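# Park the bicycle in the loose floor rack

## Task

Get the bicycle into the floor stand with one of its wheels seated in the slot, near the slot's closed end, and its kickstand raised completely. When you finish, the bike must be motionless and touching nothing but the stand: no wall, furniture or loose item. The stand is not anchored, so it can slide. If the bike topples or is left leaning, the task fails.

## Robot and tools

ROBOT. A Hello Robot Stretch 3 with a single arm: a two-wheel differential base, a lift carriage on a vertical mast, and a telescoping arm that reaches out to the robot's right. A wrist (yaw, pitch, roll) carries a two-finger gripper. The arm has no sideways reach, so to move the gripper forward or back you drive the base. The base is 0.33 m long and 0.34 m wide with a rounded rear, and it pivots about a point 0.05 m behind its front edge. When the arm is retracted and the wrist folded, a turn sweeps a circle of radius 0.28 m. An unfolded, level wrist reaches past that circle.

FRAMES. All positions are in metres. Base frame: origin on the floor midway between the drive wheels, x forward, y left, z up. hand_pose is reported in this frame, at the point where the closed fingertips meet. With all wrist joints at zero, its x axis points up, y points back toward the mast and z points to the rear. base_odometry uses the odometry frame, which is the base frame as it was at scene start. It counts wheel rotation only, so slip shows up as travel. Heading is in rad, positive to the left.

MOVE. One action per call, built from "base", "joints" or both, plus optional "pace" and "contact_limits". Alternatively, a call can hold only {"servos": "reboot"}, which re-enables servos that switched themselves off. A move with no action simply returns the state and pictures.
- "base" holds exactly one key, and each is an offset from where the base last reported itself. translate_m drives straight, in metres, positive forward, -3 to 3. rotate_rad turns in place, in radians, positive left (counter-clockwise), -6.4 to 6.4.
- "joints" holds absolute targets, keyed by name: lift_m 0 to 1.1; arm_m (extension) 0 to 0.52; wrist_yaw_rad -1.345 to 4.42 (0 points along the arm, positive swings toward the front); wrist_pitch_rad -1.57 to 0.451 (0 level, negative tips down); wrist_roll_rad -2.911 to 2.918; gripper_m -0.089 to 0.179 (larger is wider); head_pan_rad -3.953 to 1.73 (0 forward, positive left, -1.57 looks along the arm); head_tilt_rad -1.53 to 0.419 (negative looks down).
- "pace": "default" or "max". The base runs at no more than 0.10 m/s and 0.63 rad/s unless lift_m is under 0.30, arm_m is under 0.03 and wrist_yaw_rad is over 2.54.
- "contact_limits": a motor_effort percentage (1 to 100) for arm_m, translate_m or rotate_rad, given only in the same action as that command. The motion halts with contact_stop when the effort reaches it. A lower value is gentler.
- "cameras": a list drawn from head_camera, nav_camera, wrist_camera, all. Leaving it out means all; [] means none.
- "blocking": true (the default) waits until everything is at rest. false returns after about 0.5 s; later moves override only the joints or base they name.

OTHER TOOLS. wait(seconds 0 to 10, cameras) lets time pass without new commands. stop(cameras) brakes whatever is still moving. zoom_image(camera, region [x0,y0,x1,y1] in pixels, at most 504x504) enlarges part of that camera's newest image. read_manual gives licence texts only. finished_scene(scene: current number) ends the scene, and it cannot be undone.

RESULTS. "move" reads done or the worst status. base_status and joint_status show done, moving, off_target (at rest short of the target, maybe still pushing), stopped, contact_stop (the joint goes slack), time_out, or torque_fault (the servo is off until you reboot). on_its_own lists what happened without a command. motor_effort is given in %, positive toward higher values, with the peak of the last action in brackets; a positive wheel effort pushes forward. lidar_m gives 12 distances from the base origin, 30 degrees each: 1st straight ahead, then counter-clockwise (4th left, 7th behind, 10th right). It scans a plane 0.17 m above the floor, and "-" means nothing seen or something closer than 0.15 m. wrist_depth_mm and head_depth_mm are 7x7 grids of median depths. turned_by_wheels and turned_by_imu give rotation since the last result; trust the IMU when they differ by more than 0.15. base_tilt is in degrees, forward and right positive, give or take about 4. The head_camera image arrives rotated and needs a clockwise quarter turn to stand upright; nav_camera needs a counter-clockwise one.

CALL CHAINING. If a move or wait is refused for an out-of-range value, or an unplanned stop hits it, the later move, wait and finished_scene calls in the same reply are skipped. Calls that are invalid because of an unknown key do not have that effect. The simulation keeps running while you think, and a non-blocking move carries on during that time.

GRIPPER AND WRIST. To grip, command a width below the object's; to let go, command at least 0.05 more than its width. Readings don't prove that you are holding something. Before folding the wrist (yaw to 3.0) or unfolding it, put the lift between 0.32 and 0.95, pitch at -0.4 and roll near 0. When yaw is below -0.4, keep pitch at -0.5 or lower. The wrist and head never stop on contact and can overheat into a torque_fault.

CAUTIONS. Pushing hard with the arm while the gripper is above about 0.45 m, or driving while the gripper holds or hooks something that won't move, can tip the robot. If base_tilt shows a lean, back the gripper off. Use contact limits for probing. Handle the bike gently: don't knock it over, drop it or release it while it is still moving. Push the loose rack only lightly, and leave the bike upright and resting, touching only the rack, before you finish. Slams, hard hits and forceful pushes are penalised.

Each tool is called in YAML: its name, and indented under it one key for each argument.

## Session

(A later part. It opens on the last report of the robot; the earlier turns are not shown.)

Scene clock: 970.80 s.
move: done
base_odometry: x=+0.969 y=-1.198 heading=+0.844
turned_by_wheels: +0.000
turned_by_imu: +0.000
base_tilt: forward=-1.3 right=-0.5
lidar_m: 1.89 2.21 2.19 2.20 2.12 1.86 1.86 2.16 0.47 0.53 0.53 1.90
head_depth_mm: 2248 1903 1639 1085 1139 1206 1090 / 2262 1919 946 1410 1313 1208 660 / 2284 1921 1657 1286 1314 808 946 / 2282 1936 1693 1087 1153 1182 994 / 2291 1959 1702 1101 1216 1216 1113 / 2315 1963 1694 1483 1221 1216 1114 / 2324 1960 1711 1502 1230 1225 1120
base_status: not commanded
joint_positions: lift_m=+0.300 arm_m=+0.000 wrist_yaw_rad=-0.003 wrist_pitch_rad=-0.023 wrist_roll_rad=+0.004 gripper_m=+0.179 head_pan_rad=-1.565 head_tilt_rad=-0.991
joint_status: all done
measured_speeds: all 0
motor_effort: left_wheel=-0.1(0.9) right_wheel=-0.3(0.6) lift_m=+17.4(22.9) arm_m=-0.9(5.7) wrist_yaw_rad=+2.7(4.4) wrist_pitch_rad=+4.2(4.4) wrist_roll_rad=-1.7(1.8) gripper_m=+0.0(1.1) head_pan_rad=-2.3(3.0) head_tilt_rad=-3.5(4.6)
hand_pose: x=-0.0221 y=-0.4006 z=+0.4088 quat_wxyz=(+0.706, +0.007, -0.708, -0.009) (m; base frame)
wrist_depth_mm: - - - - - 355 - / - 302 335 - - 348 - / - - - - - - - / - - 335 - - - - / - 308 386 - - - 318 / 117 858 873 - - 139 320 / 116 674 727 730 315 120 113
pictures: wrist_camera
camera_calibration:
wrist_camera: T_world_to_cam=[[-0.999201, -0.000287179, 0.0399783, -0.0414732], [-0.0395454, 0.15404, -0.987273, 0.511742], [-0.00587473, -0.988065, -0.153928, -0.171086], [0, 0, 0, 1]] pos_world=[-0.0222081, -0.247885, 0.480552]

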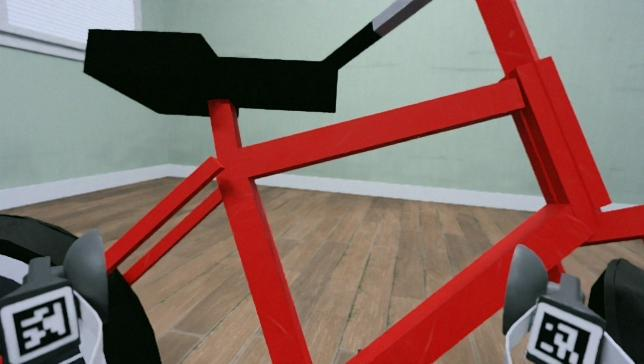

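move:
  base: {"translate_m": 0.058}
  joints: {"lift_m": 0.255, "gripper_m": 0.12}
  cameras: ["wrist_camera"]

move:
  joints: {"arm_m": 0.15}

Scene clock: 986.70 s.
move: done
base_odometry: x=+1.007 y=-1.155 heading=+0.844
turned_by_wheels: +0.000
turned_by_imu: +0.000
base_tilt: forward=-1.3 right=-0.4
lidar_m: 1.84 2.14 2.18 2.18 2.19 1.92 1.92 2.23 0.51 0.52 0.53 1.84
head_depth_mm: 2243 1911 1570 1056 1133 1204 1091 / 2247 1919 1648 1279 1329 1203 708 / 2268 1942 1651 1278 1282 1195 946 / 2291 1928 1691 1071 1216 1184 995 / 2303 1949 1691 1122 1227 1220 1112 / 2299 1945 1708 1500 1228 1217 1115 / 2316 1969 1706 1505 1292 1224 1117
base_status: done
joint_positions: lift_m=+0.255 arm_m=+0.000 wrist_yaw_rad=-0.002 wrist_pitch_rad=-0.022 wrist_roll_rad=+0.004 gripper_m=+0.120 head_pan_rad=-1.565 head_tilt_rad=-0.991
joint_status: all done
measured_speeds: all 0
motor_effort: left_wheel=+1.1(6.5) right_wheel=+2.2(6.0) lift_m=+17.6(20.3) arm_m=+7.7(8.1) wrist_yaw_rad=+2.3(4.1) wrist_pitch_rad=+4.1(4.4) wrist_roll_rad=-1.3(1.6) gripper_m=+0.3(82.4) head_pan_rad=-2.1(3.0) head_tilt_rad=-4.3(4.5)
hand_pose: x=-0.0221 y=-0.4006 z=+0.3639 quat_wxyz=(+0.706, +0.007, -0.708, -0.009) (m; base frame)
wrist_depth_mm: - - 296 - - - 333 / - - 408 - - - 319 / - - - - - - - / - - 382 - - - 328 / 323 289 - - - - 311 / - 123 848 799 802 307 929 / - 116 378 655 306 117 738
pictures: wrist_camera
camera_calibration:
wrist_camera: T_world_to_cam=[[-0.9992, -0.000454418, 0.0399789, -0.0396986], [-0.0395727, 0.153868, -0.987299, 0.4673], [-0.00570284, -0.988091, -0.153763, -0.178078], [0, 0, 0, 1]] pos_world=[-0.0221901, -0.247878, 0.43557]

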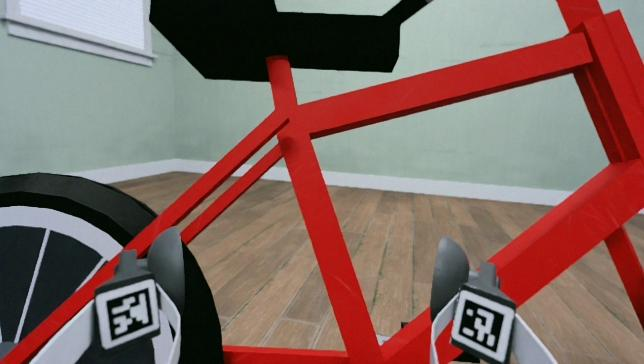

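Scene clock: 989.07 s.
move: done
base_odometry: x=+1.007 y=-1.155 heading=+0.844
turned_by_wheels: +0.000
turned_by_imu: +0.000
base_tilt: forward=-1.3 right=-0.5
lidar_m: 1.84 2.14 2.18 2.18 2.18 1.92 1.92 2.23 0.51 0.52 0.53 1.84
head_depth_mm: 2235 1919 1572 1057 1125 1204 1087 / 2258 1910 1645 1275 1332 1185 708 / 2276 1924 1650 1241 1127 1165 968 / 2292 1929 1687 1028 1145 1197 996 / 2285 1958 1698 1125 1223 1219 1112 / 2306 1952 1708 1506 1231 1220 1113 / 2335 1972 1721 1512 1290 1222 1123
base_status: not commanded
joint_positions: lift_m=+0.255 arm_m=+0.150 wrist_yaw_rad=-0.002 wrist_pitch_rad=-0.022 wrist_roll_rad=+0.004 gripper_m=+0.120 head_pan_rad=-1.565 head_tilt_rad=-0.991
joint_status: all done
measured_speeds: all 0
motor_effort: left_wheel=+1.6(2.0) right_wheel=+2.3(2.5) lift_m=+17.7(18.5) arm_m=+16.4(23.5) wrist_yaw_rad=+0.5(2.6) wrist_pitch_rad=+4.1(4.5) wrist_roll_rad=-1.3(1.7) gripper_m=-0.2(1.1) head_pan_rad=-2.6(2.8) head_tilt_rad=-3.7(4.5)
hand_pose: x=-0.0218 y=-0.5506 z=+0.3639 quat_wxyz=(+0.706, +0.008, -0.708, -0.009) (m; base frame)
wrist_depth_mm: - 225 198 212 206 - - / - - 190 - - - - / - - 147 - - - - / - 146 181 - - - - / - 145 - 178 - - - / 144 124 887 175 818 898 969 / 107 120 679 173 664 117 734
pictures: head_camera (sideways), nav_camera (sideways), wrist_camera
camera_calibration:
head_camera: T_world_to_cam=[[0.041153, 0.839815, -0.54131, 0.730101], [0.998772, -0.0196223, 0.0454884, -0.062669], [0.0275801, -0.542517, -0.839592, 1.05373], [0, 0, 0, 1]] pos_world=[0.00348432, -0.042715, 1.28276]
nav_camera: T_world_to_cam=[[0.00934164, -0.83955, 0.543202, -0.66298], [-0.998259, -0.0394687, -0.0438338, 0.115696], [0.0582401, -0.541847, -0.838457, 1.04675], [0, 0, 0, 1]] pos_world=[0.0607252, 0.0151409, 1.24286]
wrist_camera: T_world_to_cam=[[-0.9992, -0.00134194, 0.0399787, -0.0400284], [-0.0397092, 0.153832, -0.987299, 0.490364], [-0.00482512, -0.988096, -0.153762, -0.326281], [0, 0, 0, 1]] pos_world=[-0.0220987, -0.397885, 0.435567]

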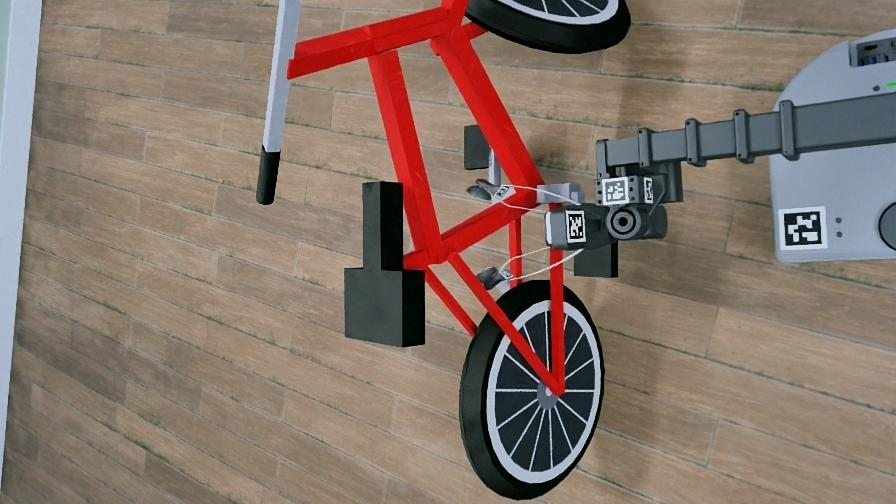

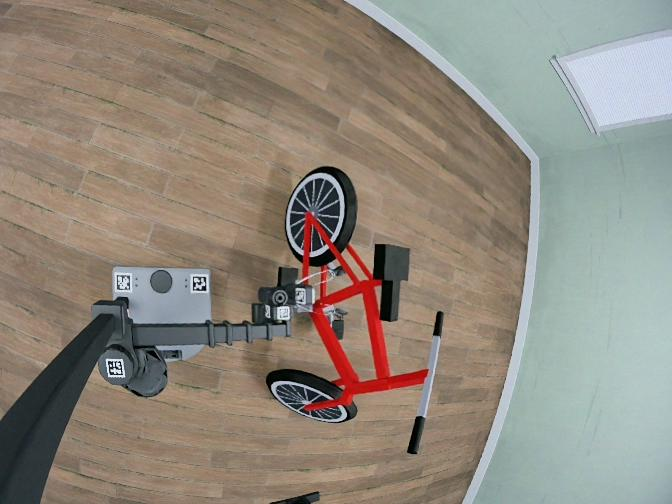

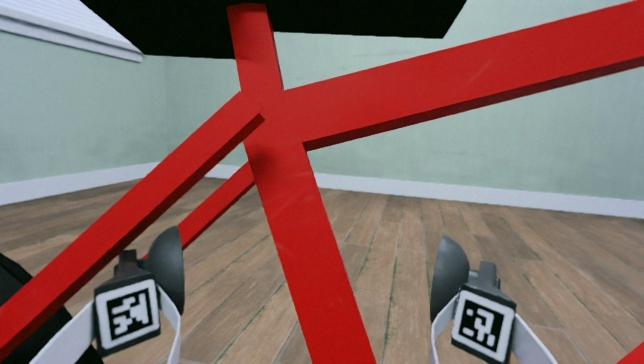

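move:
  joints: {"arm_m": 0.2}
  contact_limits: {"arm_m": 45}
  cameras: ["wrist_camera"]

move:
  joints: {"gripper_m": 0.0}
  cameras: ["head_camera", "wrist_camera"]

Scene clock: 996.37 s.
move: done
base_odometry: x=+1.007 y=-1.155 heading=+0.844
turned_by_wheels: +0.000
turned_by_imu: +0.000
base_tilt: forward=-1.3 right=-0.5
lidar_m: 1.84 2.14 2.19 2.18 2.19 1.91 1.92 2.23 0.51 0.52 0.53 1.84
head_depth_mm: 2237 1907 1575 1058 1130 1206 1089 / 2266 1921 1642 1282 1334 1190 710 / 2262 1937 1649 1240 862 1196 969 / 2265 1936 1691 1054 1079 1214 999 / 2303 1930 1704 1124 1227 1218 1112 / 2305 1959 1694 1506 1230 1220 1113 / 2311 1967 1699 1504 1296 1225 1120
base_status: not commanded
joint_positions: lift_m=+0.255 arm_m=+0.200 wrist_yaw_rad=-0.002 wrist_pitch_rad=-0.022 wrist_roll_rad=+0.004 gripper_m=+0.120 head_pan_rad=-1.565 head_tilt_rad=-0.991
joint_status: all done
measured_speeds: all 0
motor_effort: left_wheel=+1.2(1.8) right_wheel=+2.4(2.5) lift_m=+20.1(20.8) arm_m=+16.1(20.5) wrist_yaw_rad=+0.9(2.7) wrist_pitch_rad=+4.3(4.4) wrist_roll_rad=-1.6(1.8) gripper_m=+0.1(0.8) head_pan_rad=-2.2(2.5) head_tilt_rad=-3.7(4.6)
contact_limits: arm_m 45 (drawing in: default 34, maximum 55; extending or still: default 43, maximum 70)
hand_pose: x=-0.0218 y=-0.6006 z=+0.3639 quat_wxyz=(+0.706, +0.008, -0.708, -0.009) (m; base frame)
wrist_depth_mm: - 201 142 - - - - / - - 140 - - - - / - 97 110 - - - - / - 99 132 - - - - / - 145 131 - - - - / - 123 835 128 813 888 970 / - 119 665 127 659 117 735
pictures: wrist_camera
camera_calibration:
wrist_camera: T_world_to_cam=[[-0.9992, -0.00134189, 0.0399789, -0.0400955], [-0.0397093, 0.153832, -0.987299, 0.498056], [-0.00482518, -0.988096, -0.153762, -0.37569], [0, 0, 0, 1]] pos_world=[-0.0220987, -0.447888, 0.435567]

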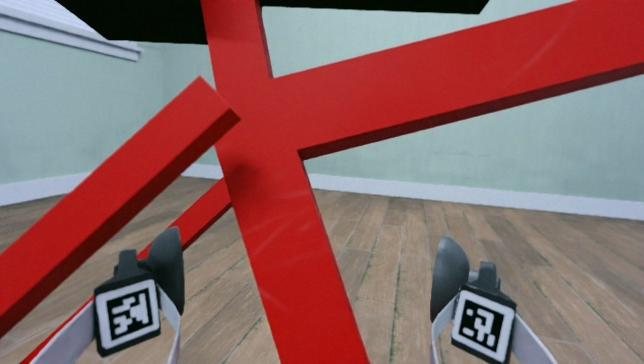

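Scene clock: 998.10 s.
move: done
base_odometry: x=+1.007 y=-1.155 heading=+0.844
turned_by_wheels: +0.000
turned_by_imu: +0.000
base_tilt: forward=-1.4 right=-0.5
lidar_m: 1.84 2.13 2.18 2.18 2.18 1.91 1.92 2.22 0.51 0.52 0.53 1.84
head_depth_mm: 2245 1906 1573 1057 1135 1200 1087 / 2272 1932 1644 1281 1331 1189 708 / 2273 1944 1652 1279 863 1190 969 / 2295 1919 1689 1047 1084 1214 999 / 2297 1955 1693 1123 1223 1222 1113 / 2308 1957 1694 1506 1228 1218 1114 / 2325 1964 1714 1506 1295 1231 1118
base_status: not commanded
joint_positions: lift_m=+0.255 arm_m=+0.200 wrist_yaw_rad=+0.000 wrist_pitch_rad=-0.021 wrist_roll_rad=-0.004 gripper_m=+0.001 head_pan_rad=-1.565 head_tilt_rad=-0.991
joint_status: all done
measured_speeds: all 0
motor_effort: left_wheel=+0.9(1.9) right_wheel=+2.4(2.5) lift_m=+21.2(21.5) arm_m=+13.7(16.0) wrist_yaw_rad=+0.3(2.4) wrist_pitch_rad=+3.9(4.4) wrist_roll_rad=+1.2(1.8) gripper_m=-12.4(85.2) head_pan_rad=-1.8(2.9) head_tilt_rad=-3.9(4.3)
contact_limits: arm_m 45 (drawing in: default 34, maximum 55; extending or still: default 43, maximum 70)
hand_pose: x=-0.0215 y=-0.6007 z=+0.3643 quat_wxyz=(+0.709, +0.008, -0.705, -0.008) (m; base frame)
wrist_depth_mm: - 201 142 - - - - / - - 140 - - - - / - 97 101 - - - - / - 98 133 - - - - / - 185 131 149 - - - / 830 184 125 128 833 967 - / 183 194 123 127 124 728 736
pictures: head_camera (sideways), wrist_camera
camera_calibration:
head_camera: T_world_to_cam=[[0.0411529, 0.839815, -0.54131, 0.730101], [0.998772, -0.0196222, 0.0454884, -0.062669], [0.0275802, -0.542518, -0.839592, 1.05373], [0, 0, 0, 1]] pos_world=[0.00348433, -0.042715, 1.28276]
wrist_camera: T_world_to_cam=[[-0.998841, -0.00260094, 0.0480607, -0.0435104], [-0.0478967, 0.152138, -0.987198, 0.497267], [-0.00474423, -0.988356, -0.152086, -0.376437], [0, 0, 0, 1]] pos_world=[-0.0214284, -0.44782, 0.435741]

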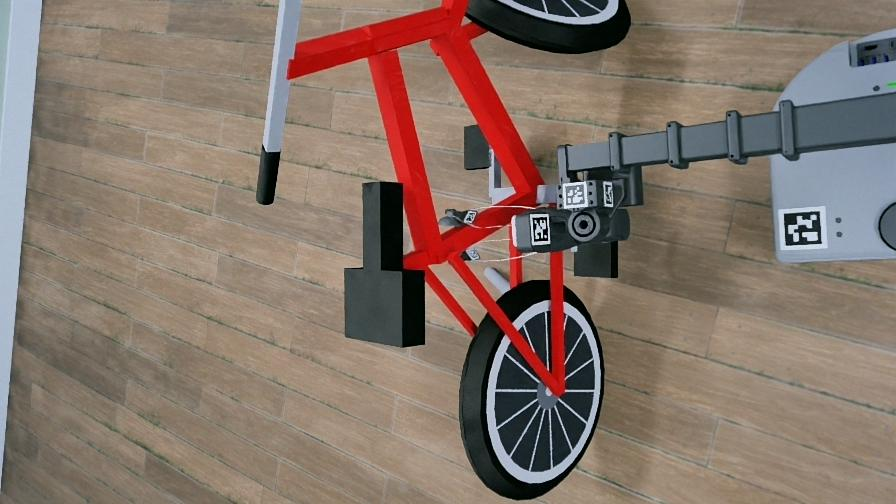

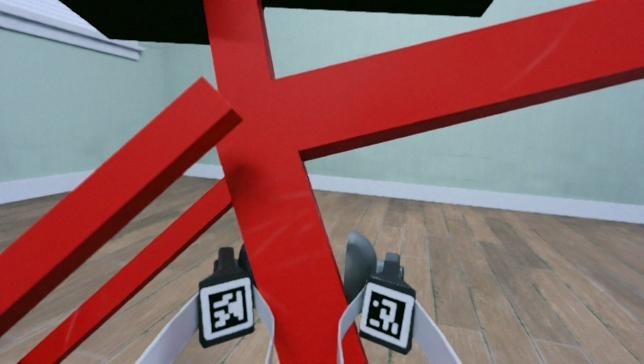

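move:
  joints: {"gripper_m": -0.03}
  cameras: []

move:
  joints: {"arm_m": 0.165}
  cameras: ["head_camera", "wrist_camera"]

Scene clock: 1002.20 s.
move: done
base_odometry: x=+1.007 y=-1.155 heading=+0.844
turned_by_wheels: +0.000
turned_by_imu: +0.000
base_tilt: forward=-1.4 right=-0.4
lidar_m: 1.84 2.14 2.18 2.19 2.18 1.91 1.92 2.23 0.51 0.52 0.54 1.84
head_depth_mm: 2245 1915 1576 1055 1128 1202 1093 / 2248 1920 1641 1277 1327 1192 707 / 2275 1929 1659 1282 863 1195 970 / 2283 1943 1697 1054 1081 1211 997 / 2280 1951 1697 1119 1218 1221 1117 / 2300 1962 1705 1503 1227 1218 1113 / 2330 1966 1709 1515 1291 1226 1115
base_status: not commanded
joint_positions: lift_m=+0.255 arm_m=+0.200 wrist_yaw_rad=-0.001 wrist_pitch_rad=-0.020 wrist_roll_rad=-0.011 gripper_m=-0.029 head_pan_rad=-1.565 head_tilt_rad=-0.991
joint_status: all done
measured_speeds: all 0
motor_effort: left_wheel=+1.3(1.4) right_wheel=+2.0(2.3) lift_m=+23.3(23.4) arm_m=+9.4(11.6) wrist_yaw_rad=+0.1(1.3) wrist_pitch_rad=+3.7(4.0) wrist_roll_rad=+3.4(3.8) gripper_m=-22.7(94.1) head_pan_rad=-1.9(2.9) head_tilt_rad=-3.5(4.4)
contact_limits: arm_m 45 (drawing in: default 34, maximum 55; extending or still: default 43, maximum 70)
hand_pose: x=-0.0216 y=-0.6007 z=+0.3645 quat_wxyz=(+0.711, +0.007, -0.703, -0.008) (m; base frame)
wrist_depth_mm: - 203 143 - 172 - - / - - 140 - - - - / - 97 102 - - - - / - 98 133 - - - - / - 185 131 149 - - - / 780 185 125 129 855 986 - / 183 605 123 127 123 739 746
pictures: none
No camera images: "cameras" was empty.

Scene clock: 1003.50 s.
move: done
base_odometry: x=+1.007 y=-1.155 heading=+0.845
turned_by_wheels: +0.000
turned_by_imu: +0.001
base_tilt: forward=-1.3 right=-0.5
lidar_m: 1.83 2.14 2.18 2.19 2.18 1.92 1.91 2.23 0.48 0.52 0.53 1.83
head_depth_mm: 2237 1902 1604 1056 1106 1200 1089 / 2242 1923 1638 1084 1337 1193 708 / 2281 1926 1653 1446 1105 1179 967 / 2281 1946 1675 1031 1083 1216 998 / 2296 1956 1688 1095 1220 1219 1111 / 2307 1946 1709 1507 1230 1221 1115 / 2331 1969 1711 1506 1292 1220 1121
base_status: not commanded
joint_positions: lift_m=+0.255 arm_m=+0.165 wrist_yaw_rad=+0.028 wrist_pitch_rad=-0.016 wrist_roll_rad=-0.023 gripper_m=-0.026 head_pan_rad=-1.565 head_tilt_rad=-0.991
joint_status: all done
measured_speeds: all 0
on_its_own: wrist_yaw_rad is at rest, and its effort (-23.6) is outside its rest range (-9 to +9)
motor_effort: left_wheel=+5.8(6.0) right_wheel=-9.5(9.7) lift_m=+23.6(24.2) arm_m=-18.7(27.8) wrist_yaw_rad=-23.6(24.9) wrist_pitch_rad=+2.7(3.8) wrist_roll_rad=+7.4(7.7) gripper_m=-12.5(22.9) head_pan_rad=-1.9(2.7) head_tilt_rad=-4.0(4.3)
hand_pose: x=-0.0144 y=-0.5657 z=+0.3656 quat_wxyz=(+0.715, +0.016, -0.699, +0.004) (m; base frame)
wrist_depth_mm: - 217 176 202 187 - - / - - 171 - - - - / - - 131 - - - - / - 129 161 - - - - / 129 218 216 158 - - - / 736 764 125 145 947 - - / 218 654 124 153 667 751 759
pictures: head_camera (sideways), wrist_camera
camera_calibration:
head_camera: T_world_to_cam=[[0.0411528, 0.839815, -0.54131, 0.730101], [0.998772, -0.0196221, 0.0454884, -0.062669], [0.0275802, -0.542517, -0.839592, 1.05373], [0, 0, 0, 1]] pos_world=[0.00348433, -0.042715, 1.28276]
wrist_camera: T_world_to_cam=[[-0.997313, -0.0305505, 0.0665856, -0.0588989], [-0.0703385, 0.145212, -0.986897, 0.489222], [0.0204812, -0.988929, -0.146971, -0.343476], [0, 0, 0, 1]] pos_world=[-0.0172947, -0.412514, 0.436253]

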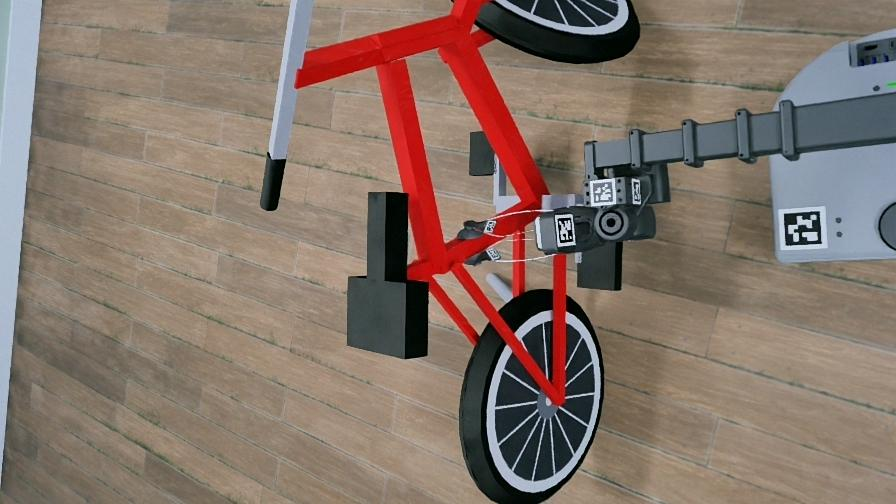

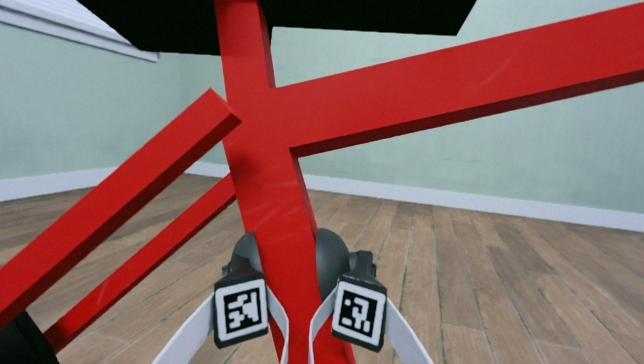

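move:
  joints: {"arm_m": 0.195}
  cameras: []

move:
  joints: {"gripper_m": 0.12}
  cameras: []

move:
  joints: {"arm_m": 0.0}
  cameras: ["head_camera"]

move:
  joints: {"lift_m": 0.5, "wrist_pitch_rad": -1.5}
  base: {"translate_m": 0.85}
  cameras: ["nav_camera"]

Scene clock: 1025.67 s.
move: done
base_odometry: x=+1.007 y=-1.155 heading=+0.844
turned_by_wheels: +0.000
turned_by_imu: +0.000
base_tilt: forward=-1.3 right=-0.5
lidar_m: 1.84 2.14 2.18 2.19 2.18 1.91 1.91 2.23 0.48 0.55 0.56 1.83
head_depth_mm: 2256 1914 1579 1053 1108 1201 1093 / 2256 1928 1646 1414 1332 1190 708 / 2267 1921 1649 1278 867 1199 968 / 2291 1939 1695 1078 1078 1212 996 / 2293 1946 1699 1130 1282 1220 1117 / 2304 1957 1703 1144 1292 1217 1117 / 2321 1963 1712 1491 1311 1226 1119
base_status: not commanded
joint_positions: lift_m=+0.255 arm_m=+0.195 wrist_yaw_rad=+0.050 wrist_pitch_rad=-0.017 wrist_roll_rad=-0.022 gripper_m=-0.026 head_pan_rad=-1.565 head_tilt_rad=-0.991
joint_status: all done
measured_speeds: all 0
on_its_own: wrist_yaw_rad is held at +0.045, not at your +0.000, by its stall guard, which is not easing now
motor_effort: left_wheel=+1.9(5.4) right_wheel=-1.8(7.1) lift_m=+25.4(26.4) arm_m=+24.3(31.4) wrist_yaw_rad=-3.8(5.6) wrist_pitch_rad=+3.1(3.5) wrist_roll_rad=+7.0(7.5) gripper_m=-12.3(12.9) head_pan_rad=-1.9(2.6) head_tilt_rad=-3.4(4.3)
hand_pose: x=-0.0087 y=-0.5955 z=+0.3652 quat_wxyz=(+0.715, +0.024, -0.699, +0.012) (m; base frame)
wrist_depth_mm: - 223 190 194 188 - - / - - 168 - - - - / - - 129 - - - - / - 127 158 - - - - / 129 219 216 153 - - - / 186 764 125 140 942 - - / 181 648 121 125 664 751 774
pictures: none
No camera images: "cameras" was empty.

Scene clock: 1027.67 s.
move: done
base_odometry: x=+1.007 y=-1.155 heading=+0.844
turned_by_wheels: +0.000
turned_by_imu: +0.000
base_tilt: forward=-1.4 right=-0.4
lidar_m: 1.83 2.14 2.18 2.18 2.18 1.92 1.92 2.23 0.48 0.55 0.56 1.84
head_depth_mm: 2242 1907 937 1051 1109 1196 1087 / 2255 1927 1620 1417 1331 1190 708 / 2271 1917 1654 1276 869 1193 971 / 2276 1946 1689 1065 1074 1211 996 / 2296 1946 1701 1124 1288 1217 1113 / 2307 1959 1693 1147 1288 1222 1117 / 2327 1965 1710 1480 1312 1223 1120
base_status: not commanded
joint_positions: lift_m=+0.255 arm_m=+0.195 wrist_yaw_rad=+0.047 wrist_pitch_rad=-0.020 wrist_roll_rad=-0.006 gripper_m=+0.120 head_pan_rad=-1.565 head_tilt_rad=-0.991
joint_status: all done
measured_speeds: all 0
on_its_own: wrist_yaw_rad is held at +0.045, not at your +0.000, by its stall guard, which is not easing now
motor_effort: left_wheel=+1.3(1.8) right_wheel=-1.3(2.0) lift_m=+26.8(26.9) arm_m=-7.8(24.7) wrist_yaw_rad=-2.2(8.2) wrist_pitch_rad=+3.6(4.0) wrist_roll_rad=+1.9(7.4) gripper_m=-0.3(78.7) head_pan_rad=-2.2(2.8) head_tilt_rad=-3.9(4.4)
hand_pose: x=-0.0093 y=-0.5955 z=+0.3646 quat_wxyz=(+0.709, +0.024, -0.704, +0.010) (m; base frame)
wrist_depth_mm: - 218 170 - - - - / - - 166 - - - - / - - 124 - - - - / - 126 157 - - - - / 127 144 216 160 - - - / - 123 850 149 832 927 - / 108 119 675 146 676 117 743
pictures: none
No camera images: "cameras" was empty.

Scene clock: 1030.33 s.
move: done
base_odometry: x=+1.007 y=-1.155 heading=+0.844
turned_by_wheels: +0.000
turned_by_imu: +0.000
base_tilt: forward=-1.3 right=-0.4
lidar_m: 1.84 2.14 2.18 2.18 2.19 1.92 1.92 2.23 0.48 0.55 0.56 1.84
head_depth_mm: 2228 1914 940 1052 1106 1203 1093 / 2255 1920 1617 1415 1334 1211 709 / 2274 1938 1648 1277 1295 1195 948 / 2282 1937 1695 1065 1310 1180 997 / 2298 1948 1698 1126 1288 1219 1114 / 2311 1961 1693 1148 1289 1226 1116 / 2326 1969 1710 1487 1312 1221 1120
base_status: not commanded
joint_positions: lift_m=+0.255 arm_m=+0.000 wrist_yaw_rad=+0.046 wrist_pitch_rad=-0.020 wrist_roll_rad=-0.005 gripper_m=+0.120 head_pan_rad=-1.565 head_tilt_rad=-0.991
joint_status: all done
measured_speeds: all 0
on_its_own: wrist_yaw_rad is held at +0.045, not at your +0.000, by its stall guard, which is not easing now
motor_effort: left_wheel=+0.9(1.8) right_wheel=-1.2(1.3) lift_m=+28.1(28.6) arm_m=-14.9(21.5) wrist_yaw_rad=-1.4(3.4) wrist_pitch_rad=+3.8(3.9) wrist_roll_rad=+1.4(1.9) gripper_m=+0.5(1.1) head_pan_rad=-2.0(2.8) head_tilt_rad=-3.4(4.4)
hand_pose: x=-0.0097 y=-0.4004 z=+0.3646 quat_wxyz=(+0.709, +0.023, -0.705, +0.009) (m; base frame)
wrist_depth_mm: - - 321 - - - 315 / - - - - - - 315 / - - - 353 - - - / 408 - 403 - - - - / 369 321 - - - - 296 / - 123 846 821 836 299 934 / 107 117 390 377 310 117 747
pictures: head_camera (sideways)
camera_calibration:
head_camera: T_world_to_cam=[[0.041153, 0.839815, -0.54131, 0.730101], [0.998772, -0.0196223, 0.0454884, -0.062669], [0.0275801, -0.542517, -0.839592, 1.05373], [0, 0, 0, 1]] pos_world=[0.00348432, -0.042715, 1.28276]

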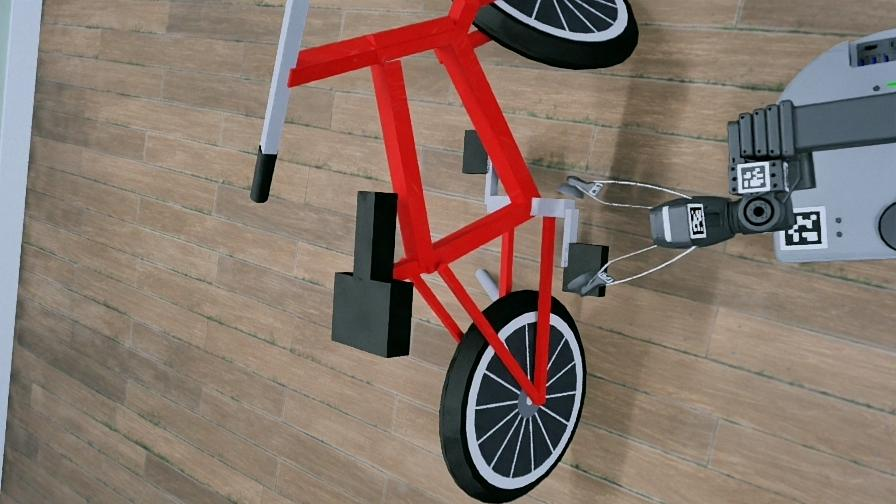

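Scene clock: 1039.93 s.
move: done
base_odometry: x=+1.572 y=-0.520 heading=+0.844
turned_by_wheels: +0.000
turned_by_imu: +0.005
base_tilt: forward=-1.3 right=-0.5
lidar_m: 1.02 1.19 1.95 1.96 2.27 2.73 2.73 0.80 0.72 2.02 1.17 1.02
head_depth_mm: 2249 1911 1671 1469 1320 1204 1074 / 2257 1918 1684 1478 1332 527 491 / 2262 1927 1676 1485 1338 550 947 / 2284 1944 1687 1494 1339 1199 973 / 2299 1952 1686 1504 1344 1215 1113 / 2181 1958 1706 1497 1347 1221 1122 / 1836 1884 1711 1509 1353 1226 1121
base_status: done
joint_positions: lift_m=+0.500 arm_m=+0.000 wrist_yaw_rad=+0.046 wrist_pitch_rad=-1.494 wrist_roll_rad=-0.005 gripper_m=+0.120 head_pan_rad=-1.565 head_tilt_rad=-0.991
joint_status: all done
measured_speeds: all 0
on_its_own: wrist_yaw_rad is held at +0.045, not at your +0.000, by its stall guard, which is not easing now
motor_effort: left_wheel=+0.9(6.7) right_wheel=+2.3(6.0) lift_m=+35.2(41.1) arm_m=-9.7(15.4) wrist_yaw_rad=-0.7(2.5) wrist_pitch_rad=-1.0(3.3) wrist_roll_rad=+1.8(1.9) gripper_m=+0.1(1.4) head_pan_rad=-2.6(2.8) head_tilt_rad=-3.6(4.7)
hand_pose: x=-0.0218 y=-0.1406 z=+0.3814 quat_wxyz=(+0.531, +0.494, -0.506, -0.467) (m; base frame)
wrist_depth_mm: 514 513 519 515 524 523 531 / 518 525 525 524 533 536 536 / 521 525 531 526 530 540 542 / 527 536 537 384 539 543 549 / 537 539 543 385 385 546 556 / 541 123 540 388 389 558 561 / 107 119 551 395 395 117 566
pictures: nav_camera (sideways)
camera_calibration:
nav_camera: T_world_to_cam=[[0.00934164, -0.83955, 0.543202, -0.66298], [-0.998259, -0.0394687, -0.0438338, 0.115696], [0.0582401, -0.541847, -0.838457, 1.04675], [0, 0, 0, 1]] pos_world=[0.0607252, 0.0151409, 1.24286]

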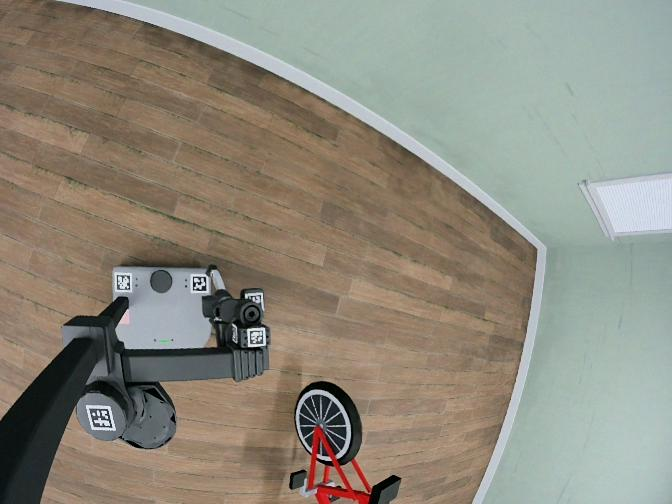

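move:
  base: {"rotate_rad": -1.57}
  pace: "max"
  joints: {"wrist_yaw_rad": 0.0}
  cameras: []

move:
  base: {"translate_m": 1.17}
  cameras: []

move:
  base: {"rotate_rad": -1.57}
  joints: {"head_pan_rad": -1.2, "head_tilt_rad": -0.8}

Scene clock: 1048.83 s.
move: done
base_odometry: x=+1.572 y=-0.520 heading=-0.726
turned_by_wheels: -1.570
turned_by_imu: -1.541
base_tilt: forward=-1.3 right=-0.5
lidar_m: 1.97 1.17 1.02 1.02 1.20 1.95 1.95 2.29 2.72 2.72 0.79 0.72
head_depth_mm: 2240 1901 1673 1471 1328 1203 1073 / 2260 1917 1678 1482 1337 526 491 / 2271 1924 1676 1486 1340 550 945 / 2268 1934 1685 1489 1337 1201 971 / 2292 1952 1687 1505 1342 1216 1113 / 2239 1952 1702 1506 1347 1220 1116 / 2277 1975 1650 1477 1354 1225 1114
base_status: done
joint_positions: lift_m=+0.500 arm_m=+0.000 wrist_yaw_rad=+0.003 wrist_pitch_rad=-1.494 wrist_roll_rad=-0.005 gripper_m=+0.120 head_pan_rad=-1.565 head_tilt_rad=-0.991
joint_status: all done
measured_speeds: all 0
motor_effort: left_wheel=+4.0(9.2) right_wheel=-4.7(8.5) lift_m=+35.8(36.3) arm_m=-10.2(10.8) wrist_yaw_rad=-2.3(3.6) wrist_pitch_rad=-0.9(1.4) wrist_roll_rad=+1.8(2.0) gripper_m=+0.6(1.4) head_pan_rad=-2.2(3.0) head_tilt_rad=-3.5(4.5)
hand_pose: x=-0.0216 y=-0.1405 z=+0.3814 quat_wxyz=(+0.521, +0.483, -0.516, -0.479) (m; base frame)
wrist_depth_mm: 516 517 519 524 530 526 532 / 518 515 526 516 531 534 534 / 519 533 533 532 533 542 542 / 530 532 535 381 539 547 550 / 541 534 538 386 385 553 553 / 540 123 544 390 389 556 560 / 107 120 555 394 396 117 565
pictures: none
No camera images: "cameras" was empty.

Scene clock: 1061.67 s.
move: done
base_odometry: x=+2.447 y=-1.296 heading=-0.726
turned_by_wheels: +0.000
turned_by_imu: +0.006
base_tilt: forward=-1.3 right=-0.4
lidar_m: 1.32 0.79 0.69 0.69 0.82 1.47 3.05 0.69 0.80 3.04 1.92 1.68
head_depth_mm: 2104 1872 1647 1474 1330 1203 1077 / 2251 1922 1673 1481 1331 526 490 / 2266 1932 1687 1490 1342 549 943 / 2270 1944 1684 1501 1336 1199 972 / 2288 1950 1700 1503 1341 1219 1114 / 2306 1951 1702 1511 1352 1223 1117 / 2320 1974 1714 1510 1358 1226 1115
base_status: done
joint_positions: lift_m=+0.500 arm_m=+0.000 wrist_yaw_rad=+0.003 wrist_pitch_rad=-1.494 wrist_roll_rad=-0.005 gripper_m=+0.120 head_pan_rad=-1.565 head_tilt_rad=-0.991
joint_status: not commanded
measured_speeds: all 0
motor_effort: left_wheel=+2.2(8.6) right_wheel=+0.3(3.8) lift_m=+34.6(36.1) arm_m=-13.7(16.1) wrist_yaw_rad=-2.4(3.8) wrist_pitch_rad=-1.2(1.3) wrist_roll_rad=+1.4(2.0) gripper_m=+0.3(1.3) head_pan_rad=-2.1(3.1) head_tilt_rad=-3.8(4.6)
hand_pose: x=-0.0216 y=-0.1405 z=+0.3814 quat_wxyz=(+0.521, +0.483, -0.516, -0.479) (m; base frame)
wrist_depth_mm: 510 517 521 518 525 527 535 / 519 517 524 529 531 538 537 / 527 529 532 531 536 541 543 / 531 531 536 381 540 541 545 / 536 535 536 386 387 547 552 / 542 124 550 387 390 559 556 / 107 120 551 394 396 117 567
pictures: none
No camera images: "cameras" was empty.

Scene clock: 1065.27 s.
move: done
base_odometry: x=+2.447 y=-1.296 heading=-2.295
turned_by_wheels: -1.570
turned_by_imu: -1.541
base_tilt: forward=-1.3 right=-0.5
lidar_m: 3.06 1.91 1.68 1.31 0.79 0.69 0.69 0.82 1.49 3.07 0.69 0.81
head_depth_mm: 2825 2578 2052 1712 1463 1280 1139 / 2976 2564 2068 1718 1468 1287 1140 / 3117 2612 2071 1712 1478 1290 1144 / 3298 2627 2094 1733 1477 1293 1147 / 3438 2629 2092 1734 1479 1301 1150 / 3504 2684 2098 1757 1409 1307 1155 / 3255 2674 2124 1760 1341 1310 1157
base_status: done
joint_positions: lift_m=+0.500 arm_m=+0.000 wrist_yaw_rad=+0.003 wrist_pitch_rad=-1.494 wrist_roll_rad=-0.005 gripper_m=+0.120 head_pan_rad=-1.208 head_tilt_rad=-0.803
joint_status: all done
measured_speeds: all 0
motor_effort: left_wheel=+4.2(9.1) right_wheel=-4.9(8.2) lift_m=+34.5(35.4) arm_m=-14.5(16.1) wrist_yaw_rad=-1.4(4.4) wrist_pitch_rad=-1.0(1.3) wrist_roll_rad=+1.3(2.0) gripper_m=+0.1(1.1) head_pan_rad=+4.7(7.6) head_tilt_rad=+1.9(3.5)
hand_pose: x=-0.0216 y=-0.1405 z=+0.3814 quat_wxyz=(+0.521, +0.483, -0.516, -0.479) (m; base frame)
wrist_depth_mm: 515 513 518 524 526 528 530 / 517 525 522 530 528 533 543 / 521 529 528 533 538 539 540 / 527 532 531 382 537 545 546 / 543 540 538 385 387 548 554 / 547 123 548 389 389 559 558 / 107 119 554 393 396 117 558
pictures: head_camera (sideways), nav_camera (sideways), wrist_camera
camera_calibration:
head_camera: T_world_to_cam=[[-0.21334, 0.692893, -0.688756, 0.923763], [0.939649, 0.338537, 0.0495161, -0.0675636], [0.267479, -0.636626, -0.7233, 0.901056], [0, 0, 0, 1]] pos_world=[0.0195489, -0.0435609, 1.29133]
nav_camera: T_world_to_cam=[[0.260442, -0.674692, 0.690624, -0.856589], [-0.919027, -0.39247, -0.0368402, 0.106118], [0.295905, -0.625107, -0.722275, 0.894238], [0, 0, 0, 1]] pos_world=[0.0560082, 0.0227087, 1.24138]
wrist_camera: T_world_to_cam=[[-0.998678, -0.0513328, 0.00252952, -0.0327134], [-0.051113, 0.997143, 0.0556159, 0.165038], [-0.00537721, 0.0554131, -0.998449, 0.550383], [0, 0, 0, 1]] pos_world=[-0.0212751, -0.196745, 0.540433]

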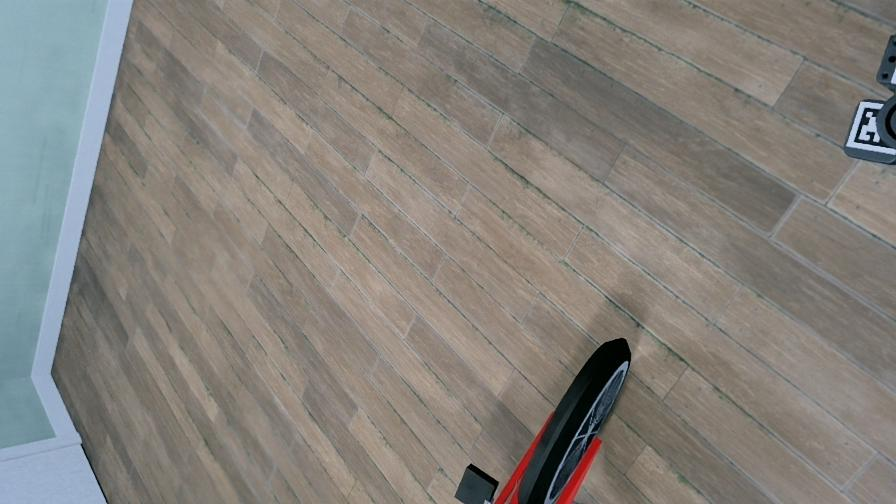

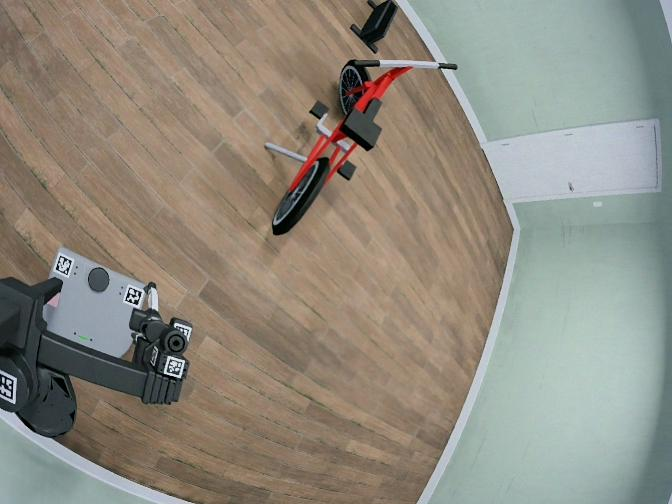

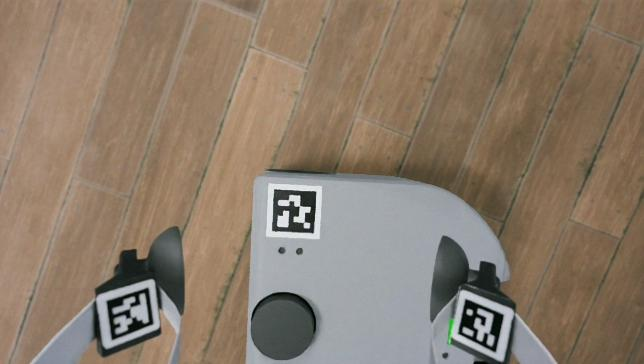

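move:
  joints: {"head_pan_rad": -0.7, "head_tilt_rad": -0.6}
  cameras: ["head_camera"]

zoom_image:
  camera: "head_camera"
  region: [250, 0, 650, 400]

Scene clock: 1072.13 s.
move: done
base_odometry: x=+2.447 y=-1.296 heading=-2.295
turned_by_wheels: +0.000
turned_by_imu: +0.000
base_tilt: forward=-1.4 right=-0.4
lidar_m: 3.03 1.90 1.67 1.30 0.79 0.69 0.69 0.82 1.50 3.07 0.69 0.80
head_depth_mm: 3284 3713 2848 2131 1705 1426 1225 / 3172 3532 2861 2137 1721 1427 1227 / 2997 3367 2875 2166 1729 1273 1228 / 2906 3168 2912 2184 1459 1381 1242 / 2770 3058 2958 2177 1486 1425 1244 / 2674 2917 2858 1644 1757 1456 1251 / 2586 2798 2930 2196 1769 1469 1258
base_status: not commanded
joint_positions: lift_m=+0.500 arm_m=+0.000 wrist_yaw_rad=+0.003 wrist_pitch_rad=-1.494 wrist_roll_rad=-0.005 gripper_m=+0.120 head_pan_rad=-0.708 head_tilt_rad=-0.606
joint_status: all done
measured_speeds: all 0
motor_effort: left_wheel=+4.2(4.5) right_wheel=-4.9(5.1) lift_m=+34.3(35.1) arm_m=-11.9(13.9) wrist_yaw_rad=-2.5(3.3) wrist_pitch_rad=-0.9(1.3) wrist_roll_rad=+1.6(1.8) gripper_m=-0.2(0.8) head_pan_rad=+4.4(6.9) head_tilt_rad=+2.5(4.2)
hand_pose: x=-0.0216 y=-0.1405 z=+0.3814 quat_wxyz=(+0.521, +0.483, -0.516, -0.479) (m; base frame)
wrist_depth_mm: 512 514 518 519 523 524 530 / 523 522 531 528 527 533 532 / 523 520 531 537 535 541 539 / 536 529 531 383 550 544 552 / 538 536 536 385 386 556 556 / 542 123 543 389 388 555 564 / 107 119 555 393 394 117 569
pictures: head_camera (sideways)
camera_calibration:
head_camera: T_world_to_cam=[[-0.406157, 0.40898, -0.817173, 1.09232], [0.654863, 0.753966, 0.0518613, -0.0688927], [0.637331, -0.514073, -0.574054, 0.704665], [0, 0, 0, 1]] pos_world=[0.0396626, -0.0325439, 1.3007]

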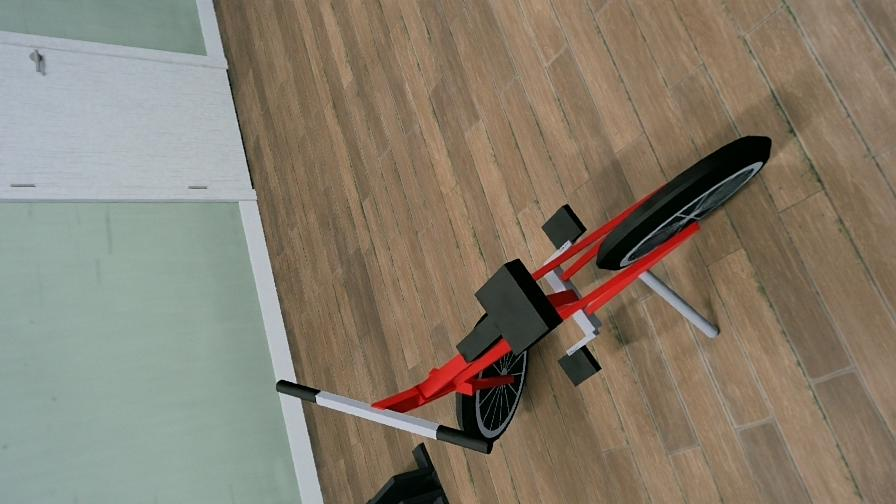

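Scaled by 1.260 from the camera's 896x504 image, which has a finer 1280x720 frame.

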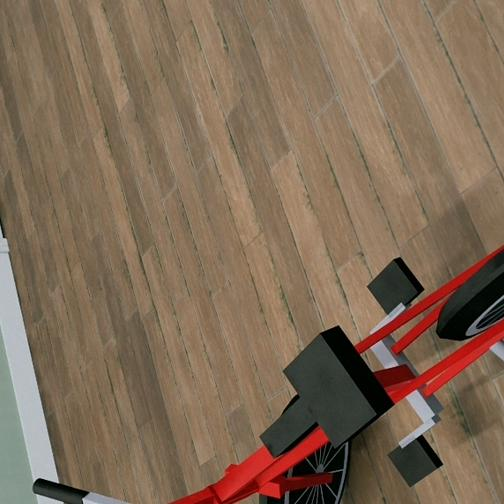

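move:
  base: {"rotate_rad": -0.1}
  joints: {"gripper_m": 0.179, "lift_m": 0.4}
  cameras: []

move:
  base: {"translate_m": 0.93}
  joints: {"head_pan_rad": -1.57, "head_tilt_rad": -0.95}
  cameras: ["head_camera", "nav_camera"]

Scene clock: 1084.57 s.
move: done
base_odometry: x=+2.447 y=-1.296 heading=-2.395
turned_by_wheels: -0.100
turned_by_imu: -0.098
base_tilt: forward=-1.3 right=-0.4
lidar_m: 3.06 2.02 1.68 1.56 0.83 0.69 0.69 0.78 1.26 3.06 0.69 0.71
head_depth_mm: 3458 3712 2825 2134 1704 1424 1224 / 3475 3773 2849 2146 1726 1431 1231 / 3230 3575 2885 2146 1732 1442 1233 / 3036 3364 2917 2191 1690 1282 1235 / 2921 3184 2925 2196 1472 1388 1242 / 2770 2997 2990 2215 1629 1464 1250 / 2615 2865 2916 1570 1746 1467 1252
base_status: done
joint_positions: lift_m=+0.400 arm_m=+0.000 wrist_yaw_rad=+0.003 wrist_pitch_rad=-1.494 wrist_roll_rad=-0.005 gripper_m=+0.179 head_pan_rad=-0.708 head_tilt_rad=-0.606
joint_status: all done
measured_speeds: all 0
motor_effort: left_wheel=+3.6(8.0) right_wheel=-5.0(7.6) lift_m=+17.5(32.6) arm_m=-10.5(11.3) wrist_yaw_rad=-0.8(3.5) wrist_pitch_rad=-1.2(1.3) wrist_roll_rad=+1.4(2.1) gripper_m=-0.2(84.5) head_pan_rad=+4.4(4.8) head_tilt_rad=+2.9(3.3)
hand_pose: x=-0.0216 y=-0.1405 z=+0.2814 quat_wxyz=(+0.521, +0.483, -0.516, -0.479) (m; base frame)
wrist_depth_mm: 419 423 422 426 427 428 434 / 423 427 430 429 434 440 437 / 426 430 433 438 435 441 444 / 432 434 435 311 396 442 447 / 434 440 439 285 286 290 454 / 117 445 298 289 289 139 457 / 116 453 296 291 294 120 113
pictures: none
No camera images: "cameras" was empty.

Scene clock: 1095.00 s.
move: done
base_odometry: x=+1.765 y=-1.928 heading=-2.395
turned_by_wheels: +0.000
turned_by_imu: +0.005
base_tilt: forward=-1.3 right=-0.5
lidar_m: 2.15 1.78 1.50 1.49 1.67 1.60 1.60 1.79 0.49 0.44 0.44 0.67
head_depth_mm: 2501 2062 1755 1530 1265 1222 1107 / 2520 2067 1770 1536 1102 1221 571 / 2542 2077 1771 1539 1013 1212 622 / 2538 2086 1780 1555 1156 1232 964 / 2555 2101 1786 1555 1077 1212 1118 / 2579 2104 1797 1562 1313 1241 1120 / 2585 2134 1811 1510 1079 1246 1129
base_status: done
joint_positions: lift_m=+0.400 arm_m=+0.000 wrist_yaw_rad=+0.003 wrist_pitch_rad=-1.494 wrist_roll_rad=-0.005 gripper_m=+0.179 head_pan_rad=-1.562 head_tilt_rad=-0.938
joint_status: all done
measured_speeds: all 0
motor_effort: left_wheel=+2.0(8.3) right_wheel=+0.2(4.4) lift_m=+23.6(24.6) arm_m=-4.9(10.8) wrist_yaw_rad=-3.2(3.8) wrist_pitch_rad=-1.2(1.3) wrist_roll_rad=+1.6(2.1) gripper_m=+0.3(1.4) head_pan_rad=-3.1(6.7) head_tilt_rad=-5.6(6.4)
hand_pose: x=-0.0216 y=-0.1405 z=+0.2814 quat_wxyz=(+0.521, +0.483, -0.516, -0.479) (m; base frame)
wrist_depth_mm: 419 422 423 422 428 433 433 / 422 424 433 428 434 438 438 / 430 429 434 434 437 438 443 / 434 432 436 311 394 446 449 / 436 442 439 284 288 287 450 / 117 448 298 288 289 139 456 / 116 449 299 291 295 119 113
pictures: head_camera (sideways), nav_camera (sideways)
camera_calibration:
head_camera: T_world_to_cam=[[0.0392075, 0.809573, -0.585708, 0.787953], [0.998798, -0.0145038, 0.0468126, -0.0643963], [0.0294032, -0.586839, -0.809169, 1.01417], [0, 0, 0, 1]] pos_world=[0.00360549, -0.0436873, 1.28516]
nav_camera: T_world_to_cam=[[0.0112854, -0.809073, 0.5876, -0.720832], [-0.998131, -0.044411, -0.0419801, 0.113285], [0.0600609, -0.586027, -0.808062, 1.00723], [0, 0, 0, 1]] pos_world=[0.0607134, 0.0120885, 1.24222]

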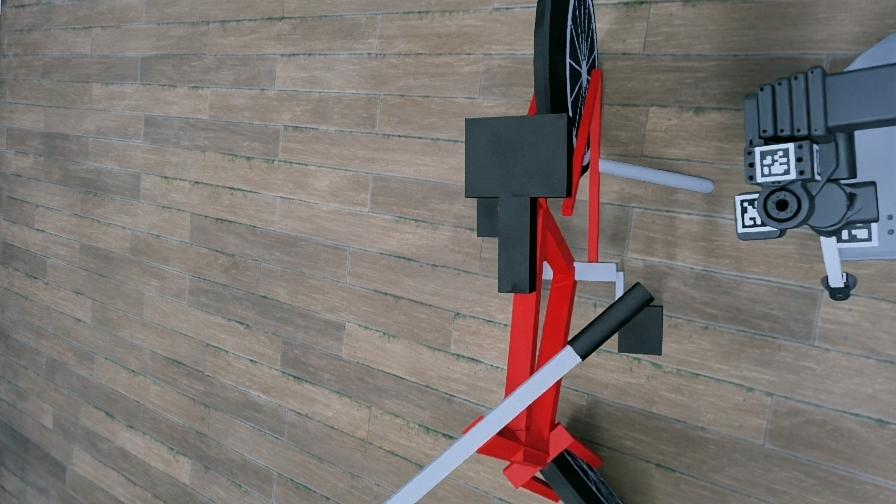

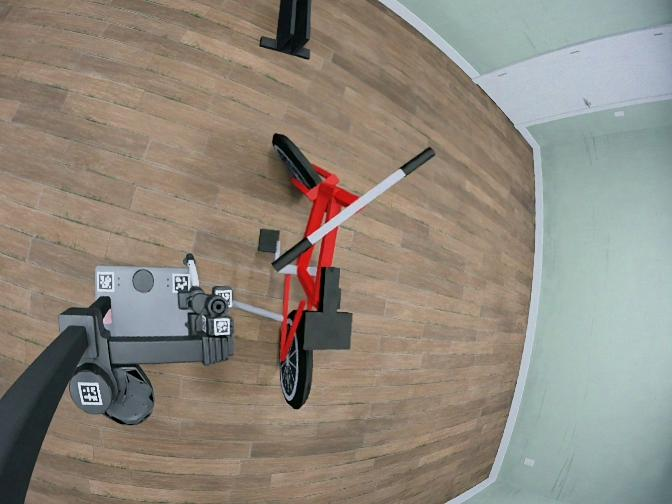

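move:
  joints: {"wrist_pitch_rad": 0.0, "gripper_m": 0.1}
  base: {"translate_m": 0.03}
  cameras: []

move:
  joints: {"lift_m": 0.228}
  cameras: ["head_camera", "wrist_camera"]

Scene clock: 1120.33 s.
move: off_target
base_odometry: x=+1.743 y=-1.948 heading=-2.395
turned_by_wheels: +0.000
turned_by_imu: +0.000
base_tilt: forward=-1.3 right=-0.5
lidar_m: 2.12 1.77 1.49 1.48 1.67 1.63 1.63 1.83 0.50 0.43 0.44 0.65
head_depth_mm: 2463 2060 1758 1523 1276 1218 1104 / 2497 2068 1768 1542 1109 1227 571 / 2515 2085 1769 1542 1156 1188 622 / 2535 2086 1784 1541 1125 1196 1090 / 2551 2096 1789 1559 1111 1219 1118 / 2548 2119 1806 1562 1318 1240 1122 / 2576 2137 1800 1541 1197 1239 1126
base_status: done
joint_positions: lift_m=+0.400 arm_m=+0.000 wrist_yaw_rad=+0.001 wrist_pitch_rad=-0.066 wrist_roll_rad=+0.007 gripper_m=+0.100 head_pan_rad=-1.562 head_tilt_rad=-0.938
joint_status: wrist_pitch_rad off_target (ended at -0.066, target +0.000); the others done
measured_speeds: all 0
motor_effort: left_wheel=+2.8(7.5) right_wheel=+0.4(4.1) lift_m=+25.9(26.8) arm_m=-3.3(4.2) wrist_yaw_rad=+0.3(4.1) wrist_pitch_rad=+12.3(12.3) wrist_roll_rad=-2.8(2.8) gripper_m=-0.3(84.0) head_pan_rad=-3.3(4.0) head_tilt_rad=-5.8(6.0)
hand_pose: x=-0.0213 y=-0.3991 z=+0.4978 quat_wxyz=(+0.704, +0.024, -0.709, -0.023) (m; base frame)
wrist_depth_mm: - - - - - - - / - - - - - - - / - - - - - - - / - - 216 205 208 211 - / - - 213 215 206 161 163 / - 122 248 - 143 162 162 / 291 119 843 307 125 120 898
pictures: none
No camera images: "cameras" was empty.

Scene clock: 1122.73 s.
move: done
base_odometry: x=+1.743 y=-1.948 heading=-2.395
turned_by_wheels: +0.000
turned_by_imu: +0.000
base_tilt: forward=-1.3 right=-0.5
lidar_m: 2.13 1.78 1.49 1.48 1.67 1.63 1.62 1.82 0.50 0.43 0.45 0.65
head_depth_mm: 2483 2043 1752 1519 1264 1221 1102 / 2484 2071 1760 1542 1111 1226 935 / 2530 2079 1771 1541 1153 1199 773 / 2533 2101 1776 1549 1145 1215 1084 / 2528 2108 1795 1553 1107 1219 1123 / 2549 2121 1796 1558 1316 1236 1119 / 2585 2122 1810 1544 1203 1244 1131
base_status: not commanded
joint_positions: lift_m=+0.228 arm_m=+0.000 wrist_yaw_rad=-0.002 wrist_pitch_rad=-0.024 wrist_roll_rad=+0.004 gripper_m=+0.100 head_pan_rad=-1.562 head_tilt_rad=-0.938
joint_status: all done
measured_speeds: all 0
motor_effort: left_wheel=+2.0(2.9) right_wheel=+0.3(0.7) lift_m=+16.8(25.7) arm_m=-2.2(4.0) wrist_yaw_rad=+1.8(3.3) wrist_pitch_rad=+4.4(12.4) wrist_roll_rad=-1.6(2.8) gripper_m=+0.5(1.3) head_pan_rad=-3.2(4.3) head_tilt_rad=-5.2(6.1)
hand_pose: x=-0.0220 y=-0.4006 z=+0.3365 quat_wxyz=(+0.706, +0.008, -0.708, -0.009) (m; base frame)
wrist_depth_mm: - - - - 209 - - / - - - - - - - / - - - - 226 - - / 273 - - - - - - / 338 287 - 272 - 263 249 / - 122 320 305 143 267 253 / - 119 313 591 302 120 269
pictures: head_camera (sideways), wrist_camera
camera_calibration:
head_camera: T_world_to_cam=[[0.0392671, 0.809706, -0.58552, 0.787709], [0.998797, -0.0145896, 0.0468072, -0.0643893], [0.0293575, -0.586654, -0.809305, 1.01434], [0, 0, 0, 1]] pos_world=[0.00360217, -0.0436833, 1.28515]
wrist_camera: T_world_to_cam=[[-0.999206, -0.000659645, 0.0398452, -0.0386033], [-0.039465, 0.155137, -0.987104, 0.440762], [-0.00553031, -0.987893, -0.15504, -0.181733], [0, 0, 0, 1]] pos_world=[-0.022183, -0.247937, 0.408441]

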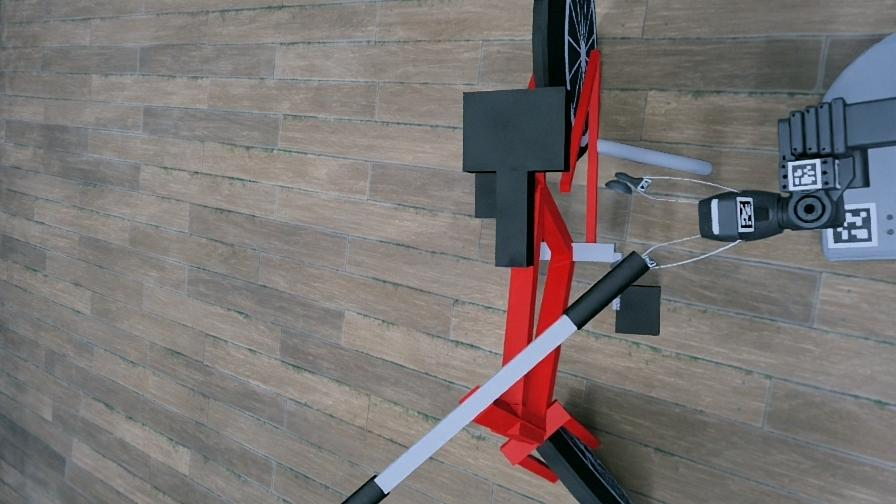

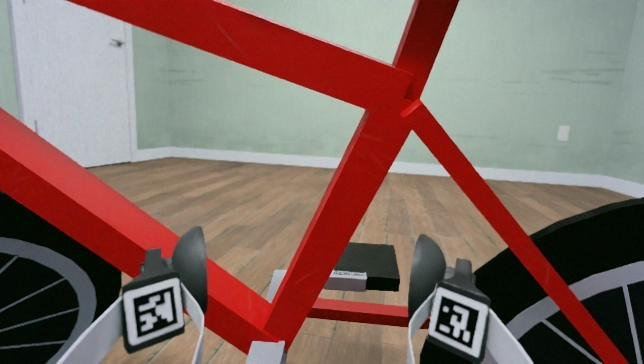

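move:
  joints: {"lift_m": 0.242, "arm_m": 0.1}
  base: {"translate_m": -0.012}
  cameras: ["wrist_camera"]

Scene clock: 1131.10 s.
move: done
base_odometry: x=+1.752 y=-1.940 heading=-2.395
turned_by_wheels: +0.000
turned_by_imu: +0.000
base_tilt: forward=-1.3 right=-0.4
lidar_m: 2.13 1.78 1.49 1.48 1.67 1.62 1.61 1.82 0.50 0.44 0.44 0.66
head_depth_mm: 2500 2064 1753 1533 1266 1224 1107 / 2500 2071 1757 1538 1109 1220 739 / 2544 2061 1776 1543 1005 806 963 / 2520 2097 1774 1545 1045 1201 1103 / 2552 2099 1788 1552 1090 1220 1122 / 2564 2126 1806 1568 1317 1240 1120 / 2577 2130 1806 1548 1109 1242 1127
base_status: done
joint_positions: lift_m=+0.242 arm_m=+0.100 wrist_yaw_rad=-0.002 wrist_pitch_rad=-0.023 wrist_roll_rad=+0.004 gripper_m=+0.100 head_pan_rad=-1.562 head_tilt_rad=-0.938
joint_status: all done
measured_speeds: all 0
motor_effort: left_wheel=+0.7(3.8) right_wheel=-3.3(6.9) lift_m=+33.9(39.2) arm_m=+16.0(22.1) wrist_yaw_rad=+2.2(3.3) wrist_pitch_rad=+4.3(4.6) wrist_roll_rad=-1.4(1.8) gripper_m=-0.3(1.3) head_pan_rad=-2.9(4.1) head_tilt_rad=-5.9(6.1)
hand_pose: x=-0.0219 y=-0.5006 z=+0.3507 quat_wxyz=(+0.706, +0.008, -0.708, -0.009) (m; base frame)
wrist_depth_mm: - 118 116 - 116 - - / - - 123 120 119 - - / - - - - 126 - - / - - - - 134 96 - / - - - 151 149 98 - / 215 122 814 160 142 125 108 / 190 119 619 177 131 117 113
pictures: wrist_camera
camera_calibration:
wrist_camera: T_world_to_cam=[[-0.999205, -0.00112682, 0.0398463, -0.0393418], [-0.0395409, 0.154688, -0.987172, 0.470007], [-0.0050514, -0.987963, -0.15461, -0.278526], [0, 0, 0, 1]] pos_world=[-0.022133, -0.347922, 0.422482]

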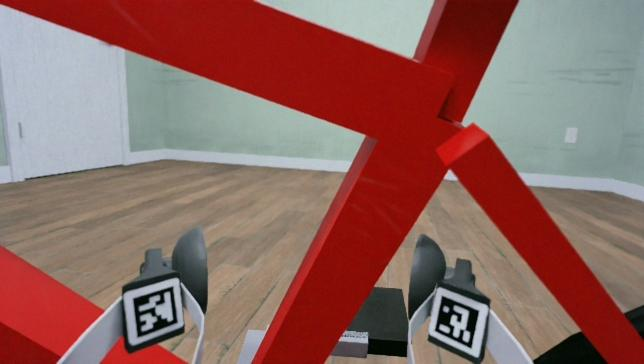

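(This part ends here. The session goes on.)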